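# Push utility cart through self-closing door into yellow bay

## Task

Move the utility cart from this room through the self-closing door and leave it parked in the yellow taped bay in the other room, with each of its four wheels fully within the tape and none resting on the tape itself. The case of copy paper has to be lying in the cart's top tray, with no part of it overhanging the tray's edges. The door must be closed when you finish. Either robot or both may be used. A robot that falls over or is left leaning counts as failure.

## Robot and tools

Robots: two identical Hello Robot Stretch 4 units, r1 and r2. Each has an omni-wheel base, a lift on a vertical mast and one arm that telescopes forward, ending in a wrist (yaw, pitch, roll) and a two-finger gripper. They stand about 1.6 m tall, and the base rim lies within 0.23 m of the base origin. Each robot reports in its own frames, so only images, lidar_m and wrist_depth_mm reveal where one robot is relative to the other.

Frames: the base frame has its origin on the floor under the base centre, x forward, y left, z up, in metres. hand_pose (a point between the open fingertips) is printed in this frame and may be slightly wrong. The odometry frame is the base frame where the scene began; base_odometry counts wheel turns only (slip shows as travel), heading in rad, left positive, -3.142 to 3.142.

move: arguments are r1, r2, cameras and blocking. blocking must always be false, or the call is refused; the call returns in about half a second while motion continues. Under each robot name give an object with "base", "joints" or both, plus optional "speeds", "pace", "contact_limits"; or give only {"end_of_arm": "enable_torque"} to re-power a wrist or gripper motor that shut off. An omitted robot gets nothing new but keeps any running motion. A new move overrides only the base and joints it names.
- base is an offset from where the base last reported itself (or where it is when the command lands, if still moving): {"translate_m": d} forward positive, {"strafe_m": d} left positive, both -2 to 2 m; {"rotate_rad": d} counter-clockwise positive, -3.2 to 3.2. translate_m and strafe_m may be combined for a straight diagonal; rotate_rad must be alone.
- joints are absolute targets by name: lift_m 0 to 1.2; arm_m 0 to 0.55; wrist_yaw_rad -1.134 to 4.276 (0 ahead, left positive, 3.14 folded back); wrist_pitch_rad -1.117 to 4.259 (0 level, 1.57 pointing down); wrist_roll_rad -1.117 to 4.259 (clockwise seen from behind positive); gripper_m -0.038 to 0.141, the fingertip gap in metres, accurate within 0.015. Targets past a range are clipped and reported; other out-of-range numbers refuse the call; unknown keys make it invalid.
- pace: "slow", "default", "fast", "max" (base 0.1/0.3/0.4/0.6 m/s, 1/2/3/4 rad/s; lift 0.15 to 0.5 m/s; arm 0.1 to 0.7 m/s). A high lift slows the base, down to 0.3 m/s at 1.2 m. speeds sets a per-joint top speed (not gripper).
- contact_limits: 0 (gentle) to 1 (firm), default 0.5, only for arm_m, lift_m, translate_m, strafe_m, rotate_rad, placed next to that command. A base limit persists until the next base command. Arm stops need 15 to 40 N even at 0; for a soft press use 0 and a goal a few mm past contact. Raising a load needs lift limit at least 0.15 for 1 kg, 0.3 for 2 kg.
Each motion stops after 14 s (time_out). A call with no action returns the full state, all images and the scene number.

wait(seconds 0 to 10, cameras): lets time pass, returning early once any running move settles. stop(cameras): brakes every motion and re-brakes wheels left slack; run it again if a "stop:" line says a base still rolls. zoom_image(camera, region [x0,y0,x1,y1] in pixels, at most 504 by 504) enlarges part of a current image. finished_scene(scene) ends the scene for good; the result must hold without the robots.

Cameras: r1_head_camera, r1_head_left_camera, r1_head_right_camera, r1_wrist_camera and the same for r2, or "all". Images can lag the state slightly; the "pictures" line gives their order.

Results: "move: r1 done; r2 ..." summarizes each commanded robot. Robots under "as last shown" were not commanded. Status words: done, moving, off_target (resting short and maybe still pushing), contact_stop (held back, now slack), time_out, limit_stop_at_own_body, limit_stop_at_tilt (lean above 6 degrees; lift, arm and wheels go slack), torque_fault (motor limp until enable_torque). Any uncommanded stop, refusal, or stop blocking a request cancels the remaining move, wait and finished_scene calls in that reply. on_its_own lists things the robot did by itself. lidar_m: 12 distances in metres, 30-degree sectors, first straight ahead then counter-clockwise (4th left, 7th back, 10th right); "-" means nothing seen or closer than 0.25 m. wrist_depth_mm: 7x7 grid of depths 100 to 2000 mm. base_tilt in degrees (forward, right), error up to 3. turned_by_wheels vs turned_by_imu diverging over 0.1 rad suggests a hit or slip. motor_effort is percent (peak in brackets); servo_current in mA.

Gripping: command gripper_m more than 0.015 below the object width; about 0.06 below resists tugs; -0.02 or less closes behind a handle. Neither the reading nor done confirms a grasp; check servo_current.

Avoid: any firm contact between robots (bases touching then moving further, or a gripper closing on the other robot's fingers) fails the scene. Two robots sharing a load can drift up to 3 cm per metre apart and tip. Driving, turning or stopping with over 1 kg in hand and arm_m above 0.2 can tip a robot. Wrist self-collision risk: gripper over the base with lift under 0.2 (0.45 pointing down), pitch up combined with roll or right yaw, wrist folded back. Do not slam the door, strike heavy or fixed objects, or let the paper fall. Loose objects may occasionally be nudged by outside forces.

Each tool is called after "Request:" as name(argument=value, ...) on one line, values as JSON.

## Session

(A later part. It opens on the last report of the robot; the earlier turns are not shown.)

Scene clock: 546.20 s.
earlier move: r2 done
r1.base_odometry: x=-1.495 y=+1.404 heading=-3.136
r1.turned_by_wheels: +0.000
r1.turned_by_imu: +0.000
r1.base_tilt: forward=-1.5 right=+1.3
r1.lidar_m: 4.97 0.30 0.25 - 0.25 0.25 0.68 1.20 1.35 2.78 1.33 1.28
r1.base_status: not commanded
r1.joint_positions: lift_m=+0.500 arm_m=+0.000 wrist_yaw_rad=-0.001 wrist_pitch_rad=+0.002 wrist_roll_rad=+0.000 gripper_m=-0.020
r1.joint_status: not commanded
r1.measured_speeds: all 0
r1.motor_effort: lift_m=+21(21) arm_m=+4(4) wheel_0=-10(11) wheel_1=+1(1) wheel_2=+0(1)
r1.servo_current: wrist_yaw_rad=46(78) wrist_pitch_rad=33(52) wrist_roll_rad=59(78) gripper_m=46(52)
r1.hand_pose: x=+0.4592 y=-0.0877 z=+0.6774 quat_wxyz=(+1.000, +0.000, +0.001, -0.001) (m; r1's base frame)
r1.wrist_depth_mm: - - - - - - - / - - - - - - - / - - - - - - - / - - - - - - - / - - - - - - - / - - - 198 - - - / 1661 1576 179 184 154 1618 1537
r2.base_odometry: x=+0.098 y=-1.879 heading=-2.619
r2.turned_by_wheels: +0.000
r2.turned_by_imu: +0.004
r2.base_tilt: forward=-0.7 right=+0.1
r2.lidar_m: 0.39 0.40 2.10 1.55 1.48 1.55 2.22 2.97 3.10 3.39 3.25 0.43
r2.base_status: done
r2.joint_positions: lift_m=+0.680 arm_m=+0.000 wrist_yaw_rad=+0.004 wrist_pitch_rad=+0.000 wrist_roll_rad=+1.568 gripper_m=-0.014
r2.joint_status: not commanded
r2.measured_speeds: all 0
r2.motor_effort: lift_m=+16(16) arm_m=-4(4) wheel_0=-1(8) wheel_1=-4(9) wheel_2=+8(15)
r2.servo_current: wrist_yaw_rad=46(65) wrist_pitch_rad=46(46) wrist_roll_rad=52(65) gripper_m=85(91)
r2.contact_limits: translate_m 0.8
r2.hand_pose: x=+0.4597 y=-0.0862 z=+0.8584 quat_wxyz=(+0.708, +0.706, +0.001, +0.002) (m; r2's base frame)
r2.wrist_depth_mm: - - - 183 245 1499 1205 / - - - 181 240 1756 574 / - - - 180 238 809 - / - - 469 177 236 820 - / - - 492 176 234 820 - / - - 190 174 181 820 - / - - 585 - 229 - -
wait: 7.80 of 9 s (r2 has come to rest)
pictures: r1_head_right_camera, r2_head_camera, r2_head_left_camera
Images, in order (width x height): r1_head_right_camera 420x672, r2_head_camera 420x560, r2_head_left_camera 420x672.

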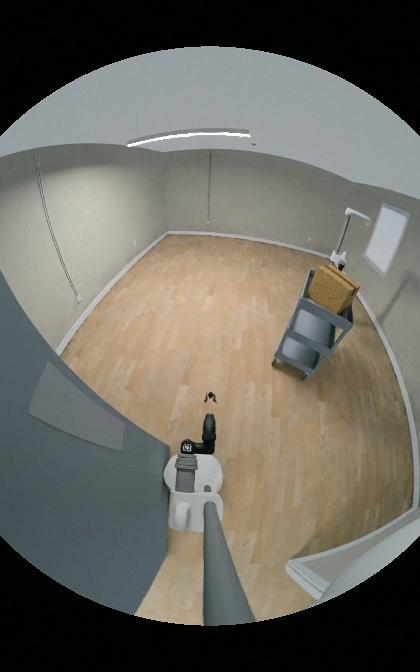

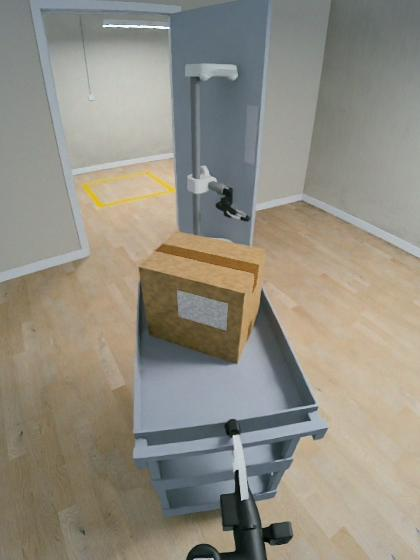

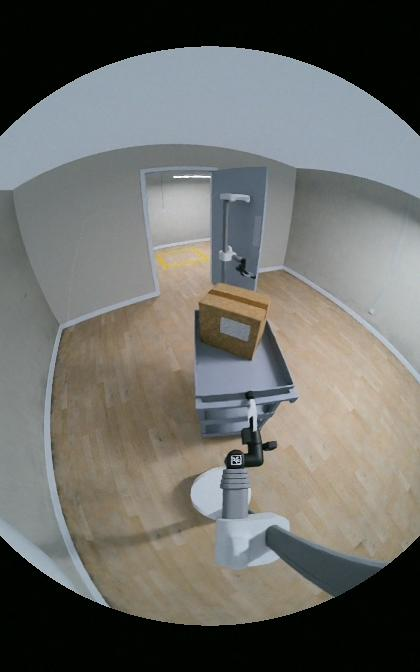

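Request:
move(blocking=false, r2={"base":{"translate_m":0.001,"strafe_m":-0.192},"contact_limits":{"translate_m":0.8}}, cameras=[])

Request:
wait(seconds=2.5, cameras=[])

Request:
move(blocking=false, r2={"base":{"rotate_rad":0.173},"pace":"slow","contact_limits":{"rotate_rad":0.8}}, cameras=[])

Request:
wait(seconds=2, cameras=[])

Request:
move(blocking=false, r2={"base":{"translate_m":0.001,"strafe_m":-0.192},"contact_limits":{"translate_m":0.8}}, cameras=[])

Request:
wait(seconds=2.5, cameras=[])

Request:
move(blocking=false, r2={"base":{"rotate_rad":0.173},"pace":"slow","contact_limits":{"rotate_rad":0.8}}, cameras=[])

Request:
wait(seconds=2, cameras=[])

Request:
move(blocking=false, r2={"base":{"translate_m":0.001,"strafe_m":-0.192},"contact_limits":{"translate_m":0.8}}, cameras=[])

Request:
wait(seconds=2.5, cameras=[])

Request:
move(blocking=false, r2={"base":{"rotate_rad":0.173},"pace":"slow","contact_limits":{"rotate_rad":0.8}}, cameras=[])

Request:
wait(seconds=2, cameras=["r2_head_camera","r1_head_right_camera","r2_head_left_camera"])

Scene clock: 592.17 s.
move: r2 moving
r1: as last shown
r1.base_tilt: forward=-1.6 right=+1.3
r1.lidar_m: 4.96 0.30 0.25 - 0.25 0.25 0.71 1.22 1.35 2.79 1.35 1.28
r1.motor_effort: lift_m=+21(21) arm_m=+4(4) wheel_0=-10(10) wheel_1=+1(1) wheel_2=-1(1)
r1.servo_current: wrist_yaw_rad=39(65) wrist_pitch_rad=39(52) wrist_roll_rad=39(59) gripper_m=39(46)
r1.wrist_depth_mm: - - - - - - - / - - - - - - - / - - - - - - - / - - - - - - - / - - - - - - - / - - - 198 - - - / 1661 1576 179 183 154 1618 1537
r2.base_odometry: x=+0.080 y=-1.848 heading=-2.618
r2.turned_by_wheels: +0.001
r2.turned_by_imu: +0.001
r2.base_tilt: forward=-0.7 right=+0.1
r2.lidar_m: 0.36 0.39 2.13 1.59 1.51 1.58 2.25 2.94 3.07 3.37 3.22 0.43
r2.base_status: translate_m moving; strafe_m moving
r2.joint_positions: lift_m=+0.680 arm_m=+0.000 wrist_yaw_rad=+0.006 wrist_pitch_rad=+0.000 wrist_roll_rad=+1.568 gripper_m=-0.014
r2.joint_status: not commanded
r2.measured_speeds: translate_m=+0.000 strafe_m=-0.141 rotate_rad=-0.002 lift_m=+0.000 arm_m=+0.000 wrist_yaw_rad=+0.000 wrist_pitch_rad=+0.000 wrist_roll_rad=+0.000
r2.motor_effort: lift_m=+16(16) arm_m=-3(4) wheel_0=+14(18) wheel_1=-9(11) wheel_2=+2(7)
r2.servo_current: wrist_yaw_rad=52(59) wrist_pitch_rad=39(46) wrist_roll_rad=59(65) gripper_m=91(91)
r2.contact_limits: translate_m 0.8
r2.hand_pose: x=+0.4598 y=-0.0857 z=+0.8584 quat_wxyz=(+0.708, +0.706, +0.002, +0.002) (m; r2's base frame)
r2.wrist_depth_mm: - - - 189 250 1618 1160 / - - - 186 247 1808 1229 / - - - 183 242 831 - / - - 500 180 237 820 - / - - 488 177 235 820 - / - - 190 174 182 809 - / - - 569 - 227 - -
pictures: none
No camera images: "cameras" was empty.

Scene clock: 593.60 s.
earlier move: r2 done
r1.base_odometry: x=-1.495 y=+1.404 heading=-3.136
r1.turned_by_wheels: +0.000
r1.turned_by_imu: +0.000
r1.base_tilt: forward=-1.6 right=+1.3
r1.lidar_m: 4.98 0.29 0.25 - 0.25 0.28 0.72 1.21 1.36 2.78 1.42 1.27
r1.base_status: not commanded
r1.joint_positions: lift_m=+0.500 arm_m=+0.000 wrist_yaw_rad=-0.001 wrist_pitch_rad=+0.002 wrist_roll_rad=+0.000 gripper_m=-0.020
r1.joint_status: not commanded
r1.measured_speeds: all 0
r1.motor_effort: lift_m=+21(21) arm_m=+4(4) wheel_0=-10(10) wheel_1=+1(1) wheel_2=-1(1)
r1.servo_current: wrist_yaw_rad=39(72) wrist_pitch_rad=46(52) wrist_roll_rad=46(65) gripper_m=46(52)
r1.hand_pose: x=+0.4592 y=-0.0877 z=+0.6774 quat_wxyz=(+1.000, +0.000, +0.001, -0.001) (m; r1's base frame)
r1.wrist_depth_mm: - - - - - - - / - - - - - - - / - - - - - - - / - - - - - - - / - - - - - - - / - - - 198 - - 1618 / 1661 1618 179 183 154 1537 -
r2.base_odometry: x=+0.001 y=-1.713 heading=-2.619
r2.turned_by_wheels: -0.001
r2.turned_by_imu: -0.001
r2.base_tilt: forward=-0.7 right=+0.1
r2.lidar_m: 0.32 0.32 2.31 1.72 1.65 1.73 2.41 2.88 3.02 3.21 3.09 0.46
r2.base_status: done
r2.joint_positions: lift_m=+0.680 arm_m=+0.000 wrist_yaw_rad=+0.002 wrist_pitch_rad=+0.000 wrist_roll_rad=+1.568 gripper_m=-0.014
r2.joint_status: not commanded
r2.measured_speeds: all 0
r2.motor_effort: lift_m=+16(16) arm_m=-4(4) wheel_0=+2(18) wheel_1=-1(11) wheel_2=-6(8)
r2.servo_current: wrist_yaw_rad=39(59) wrist_pitch_rad=46(46) wrist_roll_rad=52(65) gripper_m=85(91)
r2.contact_limits: translate_m 0.8
r2.hand_pose: x=+0.4594 y=-0.0869 z=+0.8584 quat_wxyz=(+0.708, +0.706, +0.000, +0.001) (m; r2's base frame)
r2.wrist_depth_mm: - - - 264 - 1618 1205 / - - - 283 297 1576 1138 / - - - 266 272 1808 530 / - - - 253 256 1921 - / - - 517 185 240 831 - / - - 188 171 181 798 - / - - 477 - 213 - -
wait: 1.43 of 2.5 s (r2 has come to rest)
pictures: none
No camera images: "cameras" was empty.

Scene clock: 594.10 s.
move: r2 moving
r1: as last shown
r1.lidar_m: 4.96 0.29 0.25 - 0.25 0.26 0.68 1.22 1.37 2.77 1.38 1.28
r1.servo_current: wrist_yaw_rad=52(52) wrist_pitch_rad=39(46) wrist_roll_rad=52(59) gripper_m=46(46)
r1.wrist_depth_mm: - - - - - - - / - - - - - - - / - - - - - - - / - - - - - - - / - - - - - - - / - - - 199 - - 1808 / 1708 1576 179 183 154 1576 -
r2.base_odometry: x=+0.001 y=-1.713 heading=-2.502
r2.turned_by_wheels: +0.117
r2.turned_by_imu: +0.114
r2.base_tilt: forward=-0.7 right=+0.1
r2.lidar_m: 0.34 0.34 2.12 1.69 1.65 1.77 2.78 2.88 3.12 3.15 3.08 0.45
r2.base_status: rotate_rad moving
r2.joint_positions: lift_m=+0.680 arm_m=+0.000 wrist_yaw_rad=-0.009 wrist_pitch_rad=+0.000 wrist_roll_rad=+1.568 gripper_m=-0.014
r2.joint_status: not commanded
r2.measured_speeds: translate_m=-0.001 strafe_m=+0.000 rotate_rad=+0.350 lift_m=+0.000 arm_m=+0.000 wrist_yaw_rad=+0.000 wrist_pitch_rad=+0.000 wrist_roll_rad=+0.000
r2.motor_effort: lift_m=+16(16) arm_m=-3(4) wheel_0=-10(12) wheel_1=-5(8) wheel_2=-15(16)
r2.servo_current: wrist_yaw_rad=52(72) wrist_pitch_rad=39(46) wrist_roll_rad=33(52) gripper_m=72(85)
r2.contact_limits: rotate_rad 0.8
r2.hand_pose: x=+0.4585 y=-0.0901 z=+0.8584 quat_wxyz=(+0.708, +0.706, -0.003, -0.003) (m; r2's base frame)
r2.wrist_depth_mm: - - - 266 281 291 291 / - - - 263 267 1808 1229 / - - - 252 255 1808 517 / - - 668 186 243 820 - / - - 469 177 234 820 - / - - 189 169 180 - - / - - 508 - 216 - -
pictures: none
No camera images: "cameras" was empty.

Scene clock: 594.70 s.
earlier move: r2 done
r1.base_odometry: x=-1.495 y=+1.404 heading=-3.136
r1.turned_by_wheels: +0.000
r1.turned_by_imu: +0.000
r1.base_tilt: forward=-1.6 right=+1.2
r1.lidar_m: 4.99 0.29 0.25 - 0.25 0.27 0.68 1.22 1.35 2.78 1.35 1.25
r1.base_status: not commanded
r1.joint_positions: lift_m=+0.500 arm_m=+0.000 wrist_yaw_rad=-0.001 wrist_pitch_rad=+0.002 wrist_roll_rad=+0.000 gripper_m=-0.020
r1.joint_status: not commanded
r1.measured_speeds: all 0
r1.motor_effort: lift_m=+21(21) arm_m=+4(4) wheel_0=-9(10) wheel_1=+1(1) wheel_2=-1(1)
r1.servo_current: wrist_yaw_rad=33(72) wrist_pitch_rad=46(46) wrist_roll_rad=33(65) gripper_m=46(46)
r1.hand_pose: x=+0.4592 y=-0.0877 z=+0.6774 quat_wxyz=(+1.000, +0.000, +0.001, -0.001) (m; r1's base frame)
r1.wrist_depth_mm: - - - - - - - / - - - - - - - / - - - - - - 1756 / - - - - - - - / - - - - - - 1366 / - - - 198 - - 1618 / 1661 1618 178 183 154 1537 -
r2.base_odometry: x=+0.001 y=-1.714 heading=-2.447
r2.turned_by_wheels: +0.055
r2.turned_by_imu: +0.054
r2.base_tilt: forward=-0.7 right=+0.1
r2.lidar_m: 0.37 0.38 2.00 1.66 1.63 1.82 2.89 2.87 3.22 3.11 3.07 0.45
r2.base_status: done
r2.joint_positions: lift_m=+0.680 arm_m=+0.000 wrist_yaw_rad=+0.003 wrist_pitch_rad=+0.000 wrist_roll_rad=+1.568 gripper_m=-0.014
r2.joint_status: not commanded
r2.measured_speeds: all 0
r2.motor_effort: lift_m=+16(16) arm_m=-3(4) wheel_0=+1(12) wheel_1=-4(8) wheel_2=-4(16)
r2.servo_current: wrist_yaw_rad=52(72) wrist_pitch_rad=39(46) wrist_roll_rad=46(52) gripper_m=85(85)
r2.contact_limits: rotate_rad 0.8
r2.hand_pose: x=+0.4596 y=-0.0866 z=+0.8584 quat_wxyz=(+0.708, +0.706, +0.001, +0.001) (m; r2's base frame)
r2.wrist_depth_mm: - - - 186 248 1661 1138 / - - - 183 243 1808 1229 / - - - 180 239 842 - / - - 488 177 236 831 - / - - 488 175 233 820 - / - - 189 173 182 - - / - - 569 - 226 - -
wait: 0.60 of 2 s (r2 has come to rest)
pictures: none
No camera images: "cameras" was empty.

Scene clock: 595.20 s.
move: r2 moving
r1: as last shown
r1.base_tilt: forward=-1.5 right=+1.2
r1.lidar_m: 4.97 0.30 0.25 - 0.25 0.25 0.70 1.19 1.37 2.78 1.36 1.26
r1.motor_effort: lift_m=+21(21) arm_m=+4(4) wheel_0=-10(10) wheel_1=+1(1) wheel_2=-1(1)
r1.servo_current: wrist_yaw_rad=72(72) wrist_pitch_rad=39(46) wrist_roll_rad=52(59) gripper_m=46(46)
r1.wrist_depth_mm: - - - - - - - / - - - - - - - / - - - - - - 1756 / - - - - - - 1808 / - - - - - - 1366 / - - - 198 - - 1576 / 1708 1618 178 183 154 1618 -
r2.base_odometry: x=-0.022 y=-1.686 heading=-2.447
r2.turned_by_wheels: +0.000
r2.turned_by_imu: +0.000
r2.base_tilt: forward=-0.7 right=+0.0
r2.lidar_m: 0.37 0.38 2.08 1.69 1.69 1.84 2.88 2.87 3.21 3.09 3.06 0.41
r2.base_status: translate_m moving; strafe_m moving
r2.joint_positions: lift_m=+0.680 arm_m=+0.000 wrist_yaw_rad=+0.004 wrist_pitch_rad=+0.000 wrist_roll_rad=+1.568 gripper_m=-0.014
r2.joint_status: not commanded
r2.measured_speeds: translate_m=+0.002 strafe_m=-0.141 rotate_rad=-0.004 lift_m=+0.000 arm_m=+0.000 wrist_yaw_rad=+0.000 wrist_pitch_rad=+0.000 wrist_roll_rad=+0.000
r2.motor_effort: lift_m=+16(16) arm_m=-3(4) wheel_0=+14(16) wheel_1=-11(11) wheel_2=-3(4)
r2.servo_current: wrist_yaw_rad=33(59) wrist_pitch_rad=39(39) wrist_roll_rad=52(52) gripper_m=78(85)
r2.contact_limits: translate_m 0.8
r2.hand_pose: x=+0.4596 y=-0.0864 z=+0.8584 quat_wxyz=(+0.708, +0.706, +0.001, +0.001) (m; r2's base frame)
r2.wrist_depth_mm: - - - 191 253 1430 1078 / - - - 187 248 1756 1229 / - - - 184 243 1661 - / - - 512 180 237 831 - / - - 480 177 235 820 - / - - 189 173 180 - - / - - 549 - 226 - -
pictures: none
No camera images: "cameras" was empty.

Scene clock: 596.63 s.
earlier move: r2 done
r1.base_odometry: x=-1.495 y=+1.404 heading=-3.136
r1.turned_by_wheels: +0.000
r1.turned_by_imu: +0.000
r1.base_tilt: forward=-1.6 right=+1.3
r1.lidar_m: 4.99 0.30 0.25 - 0.25 0.27 0.69 1.20 1.33 2.77 1.46 1.26
r1.base_status: not commanded
r1.joint_positions: lift_m=+0.500 arm_m=+0.000 wrist_yaw_rad=-0.001 wrist_pitch_rad=+0.002 wrist_roll_rad=+0.000 gripper_m=-0.020
r1.joint_status: not commanded
r1.measured_speeds: all 0
r1.motor_effort: lift_m=+21(21) arm_m=+4(4) wheel_0=-10(10) wheel_1=+1(1) wheel_2=-1(1)
r1.servo_current: wrist_yaw_rad=52(72) wrist_pitch_rad=39(52) wrist_roll_rad=46(72) gripper_m=39(46)
r1.hand_pose: x=+0.4592 y=-0.0877 z=+0.6774 quat_wxyz=(+1.000, +0.000, +0.001, -0.001) (m; r1's base frame)
r1.wrist_depth_mm: - - - - - - - / - - - - - - 1008 / - - - - - - 991 / - - - - - - - / - - - - - - - / - - - 199 - - 1576 / 1708 1661 179 184 154 - -
r2.base_odometry: x=-0.122 y=-1.567 heading=-2.447
r2.turned_by_wheels: +0.000
r2.turned_by_imu: +0.001
r2.base_tilt: forward=-0.7 right=+0.1
r2.lidar_m: 0.32 0.34 2.25 1.83 1.83 2.02 2.82 2.79 3.12 2.92 2.92 0.47
r2.base_status: done
r2.joint_positions: lift_m=+0.680 arm_m=+0.000 wrist_yaw_rad=+0.003 wrist_pitch_rad=+0.000 wrist_roll_rad=+1.568 gripper_m=-0.014
r2.joint_status: not commanded
r2.measured_speeds: all 0
r2.motor_effort: lift_m=+16(16) arm_m=-4(4) wheel_0=+2(16) wheel_1=-1(12) wheel_2=-4(6)
r2.servo_current: wrist_yaw_rad=59(65) wrist_pitch_rad=39(46) wrist_roll_rad=52(65) gripper_m=78(85)
r2.contact_limits: translate_m 0.8
r2.hand_pose: x=+0.4596 y=-0.0865 z=+0.8584 quat_wxyz=(+0.708, +0.706, +0.001, +0.001) (m; r2's base frame)
r2.wrist_depth_mm: - - - 273 - 1618 1205 / - - - 287 298 1537 1098 / - - - 267 274 1808 1255 / - - - 254 258 1756 - / - - 535 183 241 820 - / - - 188 172 182 788 - / - - 477 - 215 - -
wait: 1.43 of 2.5 s (r2 has come to rest)
pictures: none
No camera images: "cameras" was empty.

Scene clock: 597.13 s.
move: r2 moving
r1: as last shown
r1.lidar_m: 4.97 0.29 0.25 - 0.25 0.26 0.70 1.21 1.36 2.77 1.43 1.27
r1.motor_effort: lift_m=+21(21) arm_m=+4(4) wheel_0=-9(10) wheel_1=+1(1) wheel_2=+0(1)
r1.servo_current: wrist_yaw_rad=39(59) wrist_pitch_rad=39(52) wrist_roll_rad=52(59) gripper_m=39(46)
r1.wrist_depth_mm: - - - - - - - / - - - - - - - / - - - - - - 1808 / - - - - - - - / - - - - - - - / - - - 198 - - 1618 / 1661 1576 178 183 154 1138 -
r2.base_odometry: x=-0.122 y=-1.566 heading=-2.329
r2.turned_by_wheels: +0.118
r2.turned_by_imu: +0.114
r2.base_tilt: forward=-0.7 right=+0.1
r2.lidar_m: 0.34 0.34 2.08 1.83 1.83 2.18 2.82 2.81 3.31 2.91 2.93 0.45
r2.base_status: rotate_rad moving
r2.joint_positions: lift_m=+0.680 arm_m=+0.000 wrist_yaw_rad=-0.008 wrist_pitch_rad=+0.000 wrist_roll_rad=+1.568 gripper_m=-0.014
r2.joint_status: not commanded
r2.measured_speeds: translate_m=+0.002 strafe_m=-0.001 rotate_rad=+0.354 lift_m=+0.000 arm_m=+0.000 wrist_yaw_rad=+0.000 wrist_pitch_rad=+0.000 wrist_roll_rad=+0.000
r2.motor_effort: lift_m=+16(16) arm_m=-4(4) wheel_0=-7(11) wheel_1=-5(10) wheel_2=-14(15)
r2.servo_current: wrist_yaw_rad=65(65) wrist_pitch_rad=39(52) wrist_roll_rad=39(52) gripper_m=78(85)
r2.contact_limits: rotate_rad 0.8
r2.hand_pose: x=+0.4586 y=-0.0897 z=+0.8584 quat_wxyz=(+0.708, +0.706, -0.003, -0.003) (m; r2's base frame)
r2.wrist_depth_mm: - - - 265 281 289 289 / - - - 204 267 1808 1229 / - - - 253 257 1756 517 / - - 668 186 245 809 - / - - 466 178 235 820 - / - - 189 171 181 - - / - - 517 - 217 - -
pictures: none
No camera images: "cameras" was empty.

Scene clock: 597.77 s.
earlier move: r2 done
r1.base_odometry: x=-1.495 y=+1.404 heading=-3.136
r1.turned_by_wheels: +0.000
r1.turned_by_imu: +0.000
r1.base_tilt: forward=-1.6 right=+1.3
r1.lidar_m: 4.98 0.29 0.25 - 0.25 0.25 0.70 1.21 1.37 2.78 1.41 1.26
r1.base_status: not commanded
r1.joint_positions: lift_m=+0.500 arm_m=+0.000 wrist_yaw_rad=-0.001 wrist_pitch_rad=+0.002 wrist_roll_rad=+0.000 gripper_m=-0.020
r1.joint_status: not commanded
r1.measured_speeds: all 0
r1.motor_effort: lift_m=+21(21) arm_m=+4(4) wheel_0=-10(10) wheel_1=+1(1) wheel_2=-1(1)
r1.servo_current: wrist_yaw_rad=46(59) wrist_pitch_rad=39(52) wrist_roll_rad=52(59) gripper_m=46(46)
r1.hand_pose: x=+0.4592 y=-0.0877 z=+0.6774 quat_wxyz=(+1.000, +0.000, +0.001, -0.001) (m; r1's base frame)
r1.wrist_depth_mm: - - - - - - - / - - - - - - - / - - - - - - 1808 / - - - - - - - / - - - - - - - / - - - 198 - - 1618 / 1708 1618 179 183 154 1464 -
r2.base_odometry: x=-0.122 y=-1.567 heading=-2.275
r2.turned_by_wheels: +0.055
r2.turned_by_imu: +0.054
r2.base_tilt: forward=-0.7 right=+0.1
r2.lidar_m: 0.34 0.39 2.02 1.83 1.88 2.26 2.82 2.83 3.21 2.91 2.93 0.45
r2.base_status: done
r2.joint_positions: lift_m=+0.680 arm_m=+0.000 wrist_yaw_rad=+0.001 wrist_pitch_rad=+0.000 wrist_roll_rad=+1.568 gripper_m=-0.014
r2.joint_status: not commanded
r2.measured_speeds: all 0
r2.motor_effort: lift_m=+16(16) arm_m=-4(4) wheel_0=-2(11) wheel_1=-4(10) wheel_2=-4(15)
r2.servo_current: wrist_yaw_rad=39(65) wrist_pitch_rad=39(52) wrist_roll_rad=52(65) gripper_m=85(91)
r2.contact_limits: rotate_rad 0.8
r2.hand_pose: x=+0.4594 y=-0.0871 z=+0.8584 quat_wxyz=(+0.708, +0.706, +0.000, +0.001) (m; r2's base frame)
r2.wrist_depth_mm: - - - 187 250 279 1118 / - - - 185 245 1618 1255 / - - - 182 241 809 - / - - 500 179 236 842 - / - - 480 175 233 820 - / - - 189 173 181 - - / - - 564 - 225 - -
wait: 0.63 of 2 s (r2 has come to rest)
pictures: none
No camera images: "cameras" was empty.

Scene clock: 598.27 s.
move: r2 moving
r1: as last shown
r1.lidar_m: 4.97 0.29 0.25 - 0.25 0.26 0.73 1.21 1.37 2.76 1.43 1.23
r1.servo_current: wrist_yaw_rad=46(52) wrist_pitch_rad=39(46) wrist_roll_rad=65(65) gripper_m=39(52)
r1.wrist_depth_mm: - - - - - - - / - - - - - - - / - - - - - - 1808 / - - - - - - - / - - - - - - - / - - - 198 - - 1618 / 1661 1618 179 183 154 - -
r2.base_odometry: x=-0.150 y=-1.543 heading=-2.275
r2.turned_by_wheels: +0.000
r2.turned_by_imu: +0.000
r2.base_tilt: forward=-0.7 right=+0.1
r2.lidar_m: 0.36 0.35 2.06 1.86 1.88 2.29 2.82 2.85 3.20 2.88 2.92 0.45
r2.base_status: translate_m moving; strafe_m moving
r2.joint_positions: lift_m=+0.680 arm_m=+0.000 wrist_yaw_rad=+0.003 wrist_pitch_rad=+0.000 wrist_roll_rad=+1.568 gripper_m=-0.014
r2.joint_status: not commanded
r2.measured_speeds: translate_m=+0.000 strafe_m=-0.141 rotate_rad=+0.001 lift_m=+0.000 arm_m=+0.000 wrist_yaw_rad=+0.000 wrist_pitch_rad=+0.000 wrist_roll_rad=+0.000
r2.motor_effort: lift_m=+16(16) arm_m=-4(4) wheel_0=+12(15) wheel_1=-11(12) wheel_2=-3(4)
r2.servo_current: wrist_yaw_rad=52(59) wrist_pitch_rad=39(39) wrist_roll_rad=52(52) gripper_m=85(85)
r2.contact_limits: translate_m 0.8
r2.hand_pose: x=+0.4596 y=-0.0864 z=+0.8584 quat_wxyz=(+0.708, +0.706, +0.001, +0.001) (m; r2's base frame)
r2.wrist_depth_mm: - - - 192 255 274 1098 / - - - 189 249 1618 1205 / - - - 184 244 1576 - / - - 521 180 238 842 - / - - 477 177 236 809 - / - - 188 173 182 - - / - - 549 - 225 - -
pictures: none
No camera images: "cameras" was empty.

Scene clock: 599.70 s.
earlier move: r2 done
r1.base_odometry: x=-1.495 y=+1.404 heading=-3.136
r1.turned_by_wheels: +0.000
r1.turned_by_imu: +0.000
r1.base_tilt: forward=-1.6 right=+1.3
r1.lidar_m: 4.97 0.28 0.25 - 0.25 0.26 0.69 1.22 1.38 2.77 1.53 1.22
r1.base_status: not commanded
r1.joint_positions: lift_m=+0.500 arm_m=+0.000 wrist_yaw_rad=-0.001 wrist_pitch_rad=+0.002 wrist_roll_rad=+0.000 gripper_m=-0.020
r1.joint_status: not commanded
r1.measured_speeds: all 0
r1.motor_effort: lift_m=+21(21) arm_m=+4(4) wheel_0=-10(10) wheel_1=+1(1) wheel_2=-1(1)
r1.servo_current: wrist_yaw_rad=59(72) wrist_pitch_rad=39(46) wrist_roll_rad=39(65) gripper_m=46(52)
r1.hand_pose: x=+0.4592 y=-0.0877 z=+0.6774 quat_wxyz=(+1.000, +0.000, +0.001, -0.001) (m; r1's base frame)
r1.wrist_depth_mm: - - - - - - - / - - - - - - 976 / - - - - - - 960 / - - - - - - - / - - - - - - - / - - - 199 - 1756 - / 1708 1618 179 183 154 - -
r2.base_odometry: x=-0.269 y=-1.443 heading=-2.275
r2.turned_by_wheels: +0.000
r2.turned_by_imu: +0.000
r2.base_tilt: forward=-0.7 right=+0.0
r2.lidar_m: 0.33 0.32 2.24 2.02 2.03 2.53 2.79 2.80 3.00 2.74 2.77 0.47
r2.base_status: done
r2.joint_positions: lift_m=+0.680 arm_m=+0.000 wrist_yaw_rad=+0.004 wrist_pitch_rad=+0.000 wrist_roll_rad=+1.568 gripper_m=-0.014
r2.joint_status: not commanded
r2.measured_speeds: all 0
r2.motor_effort: lift_m=+16(16) arm_m=-3(4) wheel_0=+0(15) wheel_1=-1(12) wheel_2=-2(4)
r2.servo_current: wrist_yaw_rad=52(59) wrist_pitch_rad=39(52) wrist_roll_rad=33(59) gripper_m=78(91)
r2.contact_limits: translate_m 0.8
r2.hand_pose: x=+0.4596 y=-0.0864 z=+0.8584 quat_wxyz=(+0.708, +0.706, +0.001, +0.001) (m; r2's base frame)
r2.wrist_depth_mm: - - - 263 317 1618 1118 / - - - 229 301 329 1118 / - - - 268 276 1808 517 / - - - 255 258 1808 - / - - 539 185 241 820 - / - - 189 171 181 798 - / - - 469 - 215 - -
wait: 1.43 of 2.5 s (r2 has come to rest)
pictures: none
No camera images: "cameras" was empty.

Scene clock: 600.20 s.
move: r2 moving
r1: as last shown
r1.base_tilt: forward=-1.5 right=+1.2
r1.lidar_m: 4.97 0.28 0.25 - 0.25 0.29 0.70 1.20 1.39 2.77 1.46 1.23
r1.motor_effort: lift_m=+21(21) arm_m=+4(4) wheel_0=-9(10) wheel_1=+1(1) wheel_2=-1(1)
r1.servo_current: wrist_yaw_rad=39(59) wrist_pitch_rad=46(46) wrist_roll_rad=46(52) gripper_m=46(46)
r1.wrist_depth_mm: - - - - - - - / - - - - - - 976 / - - - - - - 960 / - - - - - - - / - - - - - - - / - - - 198 - 1863 1661 / 1661 1618 179 183 154 - -
r2.base_odometry: x=-0.269 y=-1.443 heading=-2.157
r2.turned_by_wheels: +0.117
r2.turned_by_imu: +0.114
r2.base_tilt: forward=-0.7 right=+0.1
r2.lidar_m: 0.34 0.34 2.16 1.99 2.06 2.78 2.79 2.87 2.90 2.72 2.79 0.45
r2.base_status: rotate_rad moving
r2.joint_positions: lift_m=+0.680 arm_m=+0.000 wrist_yaw_rad=-0.008 wrist_pitch_rad=+0.000 wrist_roll_rad=+1.568 gripper_m=-0.014
r2.joint_status: not commanded
r2.measured_speeds: translate_m=+0.000 strafe_m=+0.001 rotate_rad=+0.348 lift_m=+0.000 arm_m=+0.000 wrist_yaw_rad=+0.000 wrist_pitch_rad=+0.000 wrist_roll_rad=+0.000
r2.motor_effort: lift_m=+16(16) arm_m=-4(4) wheel_0=-5(11) wheel_1=-4(9) wheel_2=-15(15)
r2.servo_current: wrist_yaw_rad=46(52) wrist_pitch_rad=33(46) wrist_roll_rad=52(52) gripper_m=78(85)
r2.contact_limits: rotate_rad 0.8
r2.hand_pose: x=+0.4586 y=-0.0897 z=+0.8584 quat_wxyz=(+0.708, +0.706, -0.003, -0.003) (m; r2's base frame)
r2.wrist_depth_mm: - - - 216 282 289 289 / - - - 263 268 1756 1229 / - - - 252 255 1808 530 / - - 676 186 245 831 - / - - 466 178 235 820 - / - - 189 171 181 - - / - - 508 - 217 - -
pictures: none
No camera images: "cameras" was empty.

Scene clock: 600.83 s.
earlier move: r2 done
r1.base_odometry: x=-1.495 y=+1.404 heading=-3.136
r1.turned_by_wheels: +0.000
r1.turned_by_imu: +0.000
r1.base_tilt: forward=-1.6 right=+1.3
r1.lidar_m: 4.95 0.30 0.25 - 0.25 0.28 0.67 1.19 1.37 2.77 1.47 1.22
r1.base_status: not commanded
r1.joint_positions: lift_m=+0.500 arm_m=+0.000 wrist_yaw_rad=-0.001 wrist_pitch_rad=+0.002 wrist_roll_rad=+0.000 gripper_m=-0.020
r1.joint_status: not commanded
r1.measured_speeds: all 0
r1.motor_effort: lift_m=+21(21) arm_m=+4(4) wheel_0=-10(10) wheel_1=+1(1) wheel_2=+0(1)
r1.servo_current: wrist_yaw_rad=52(72) wrist_pitch_rad=39(46) wrist_roll_rad=46(65) gripper_m=39(46)
r1.hand_pose: x=+0.4592 y=-0.0877 z=+0.6774 quat_wxyz=(+1.000, +0.000, +0.001, -0.001) (m; r1's base frame)
r1.wrist_depth_mm: - - - - - - - / - - - - - - 960 / - - - - - - 960 / - - - - - - - / - - - - - - - / - - - 198 - 1808 1708 / 1661 1618 179 183 154 - -
r2.base_odometry: x=-0.269 y=-1.443 heading=-2.102
r2.turned_by_wheels: +0.055
r2.turned_by_imu: +0.054
r2.base_tilt: forward=-0.7 right=+0.0
r2.lidar_m: 0.36 0.35 2.12 2.01 2.08 2.90 2.80 2.89 2.85 2.73 2.84 0.44
r2.base_status: done
r2.joint_positions: lift_m=+0.680 arm_m=+0.000 wrist_yaw_rad=+0.001 wrist_pitch_rad=+0.000 wrist_roll_rad=+1.568 gripper_m=-0.014
r2.joint_status: not commanded
r2.measured_speeds: all 0
r2.motor_effort: lift_m=+16(16) arm_m=-4(4) wheel_0=+0(11) wheel_1=-3(9) wheel_2=-4(15)
r2.servo_current: wrist_yaw_rad=59(59) wrist_pitch_rad=39(46) wrist_roll_rad=46(59) gripper_m=85(85)
r2.contact_limits: rotate_rad 0.8
r2.hand_pose: x=+0.4594 y=-0.0870 z=+0.8584 quat_wxyz=(+0.708, +0.706, +0.000, +0.001) (m; r2's base frame)
r2.wrist_depth_mm: - - - 188 251 276 1098 / - - - 185 245 1708 1205 / - - - 182 243 820 - / - - 508 179 236 842 - / - - 480 175 232 820 - / - - 189 172 182 - - / - - 559 - 225 - -
wait: 0.63 of 2 s (r2 has come to rest)
pictures: r1_head_right_camera, r2_head_camera, r2_head_left_camera
Images, in order (width x height): r1_head_right_camera 420x672, r2_head_camera 420x560, r2_head_left_camera 420x672.

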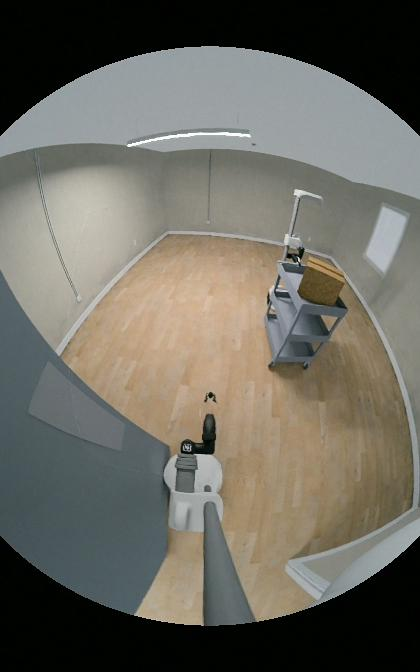

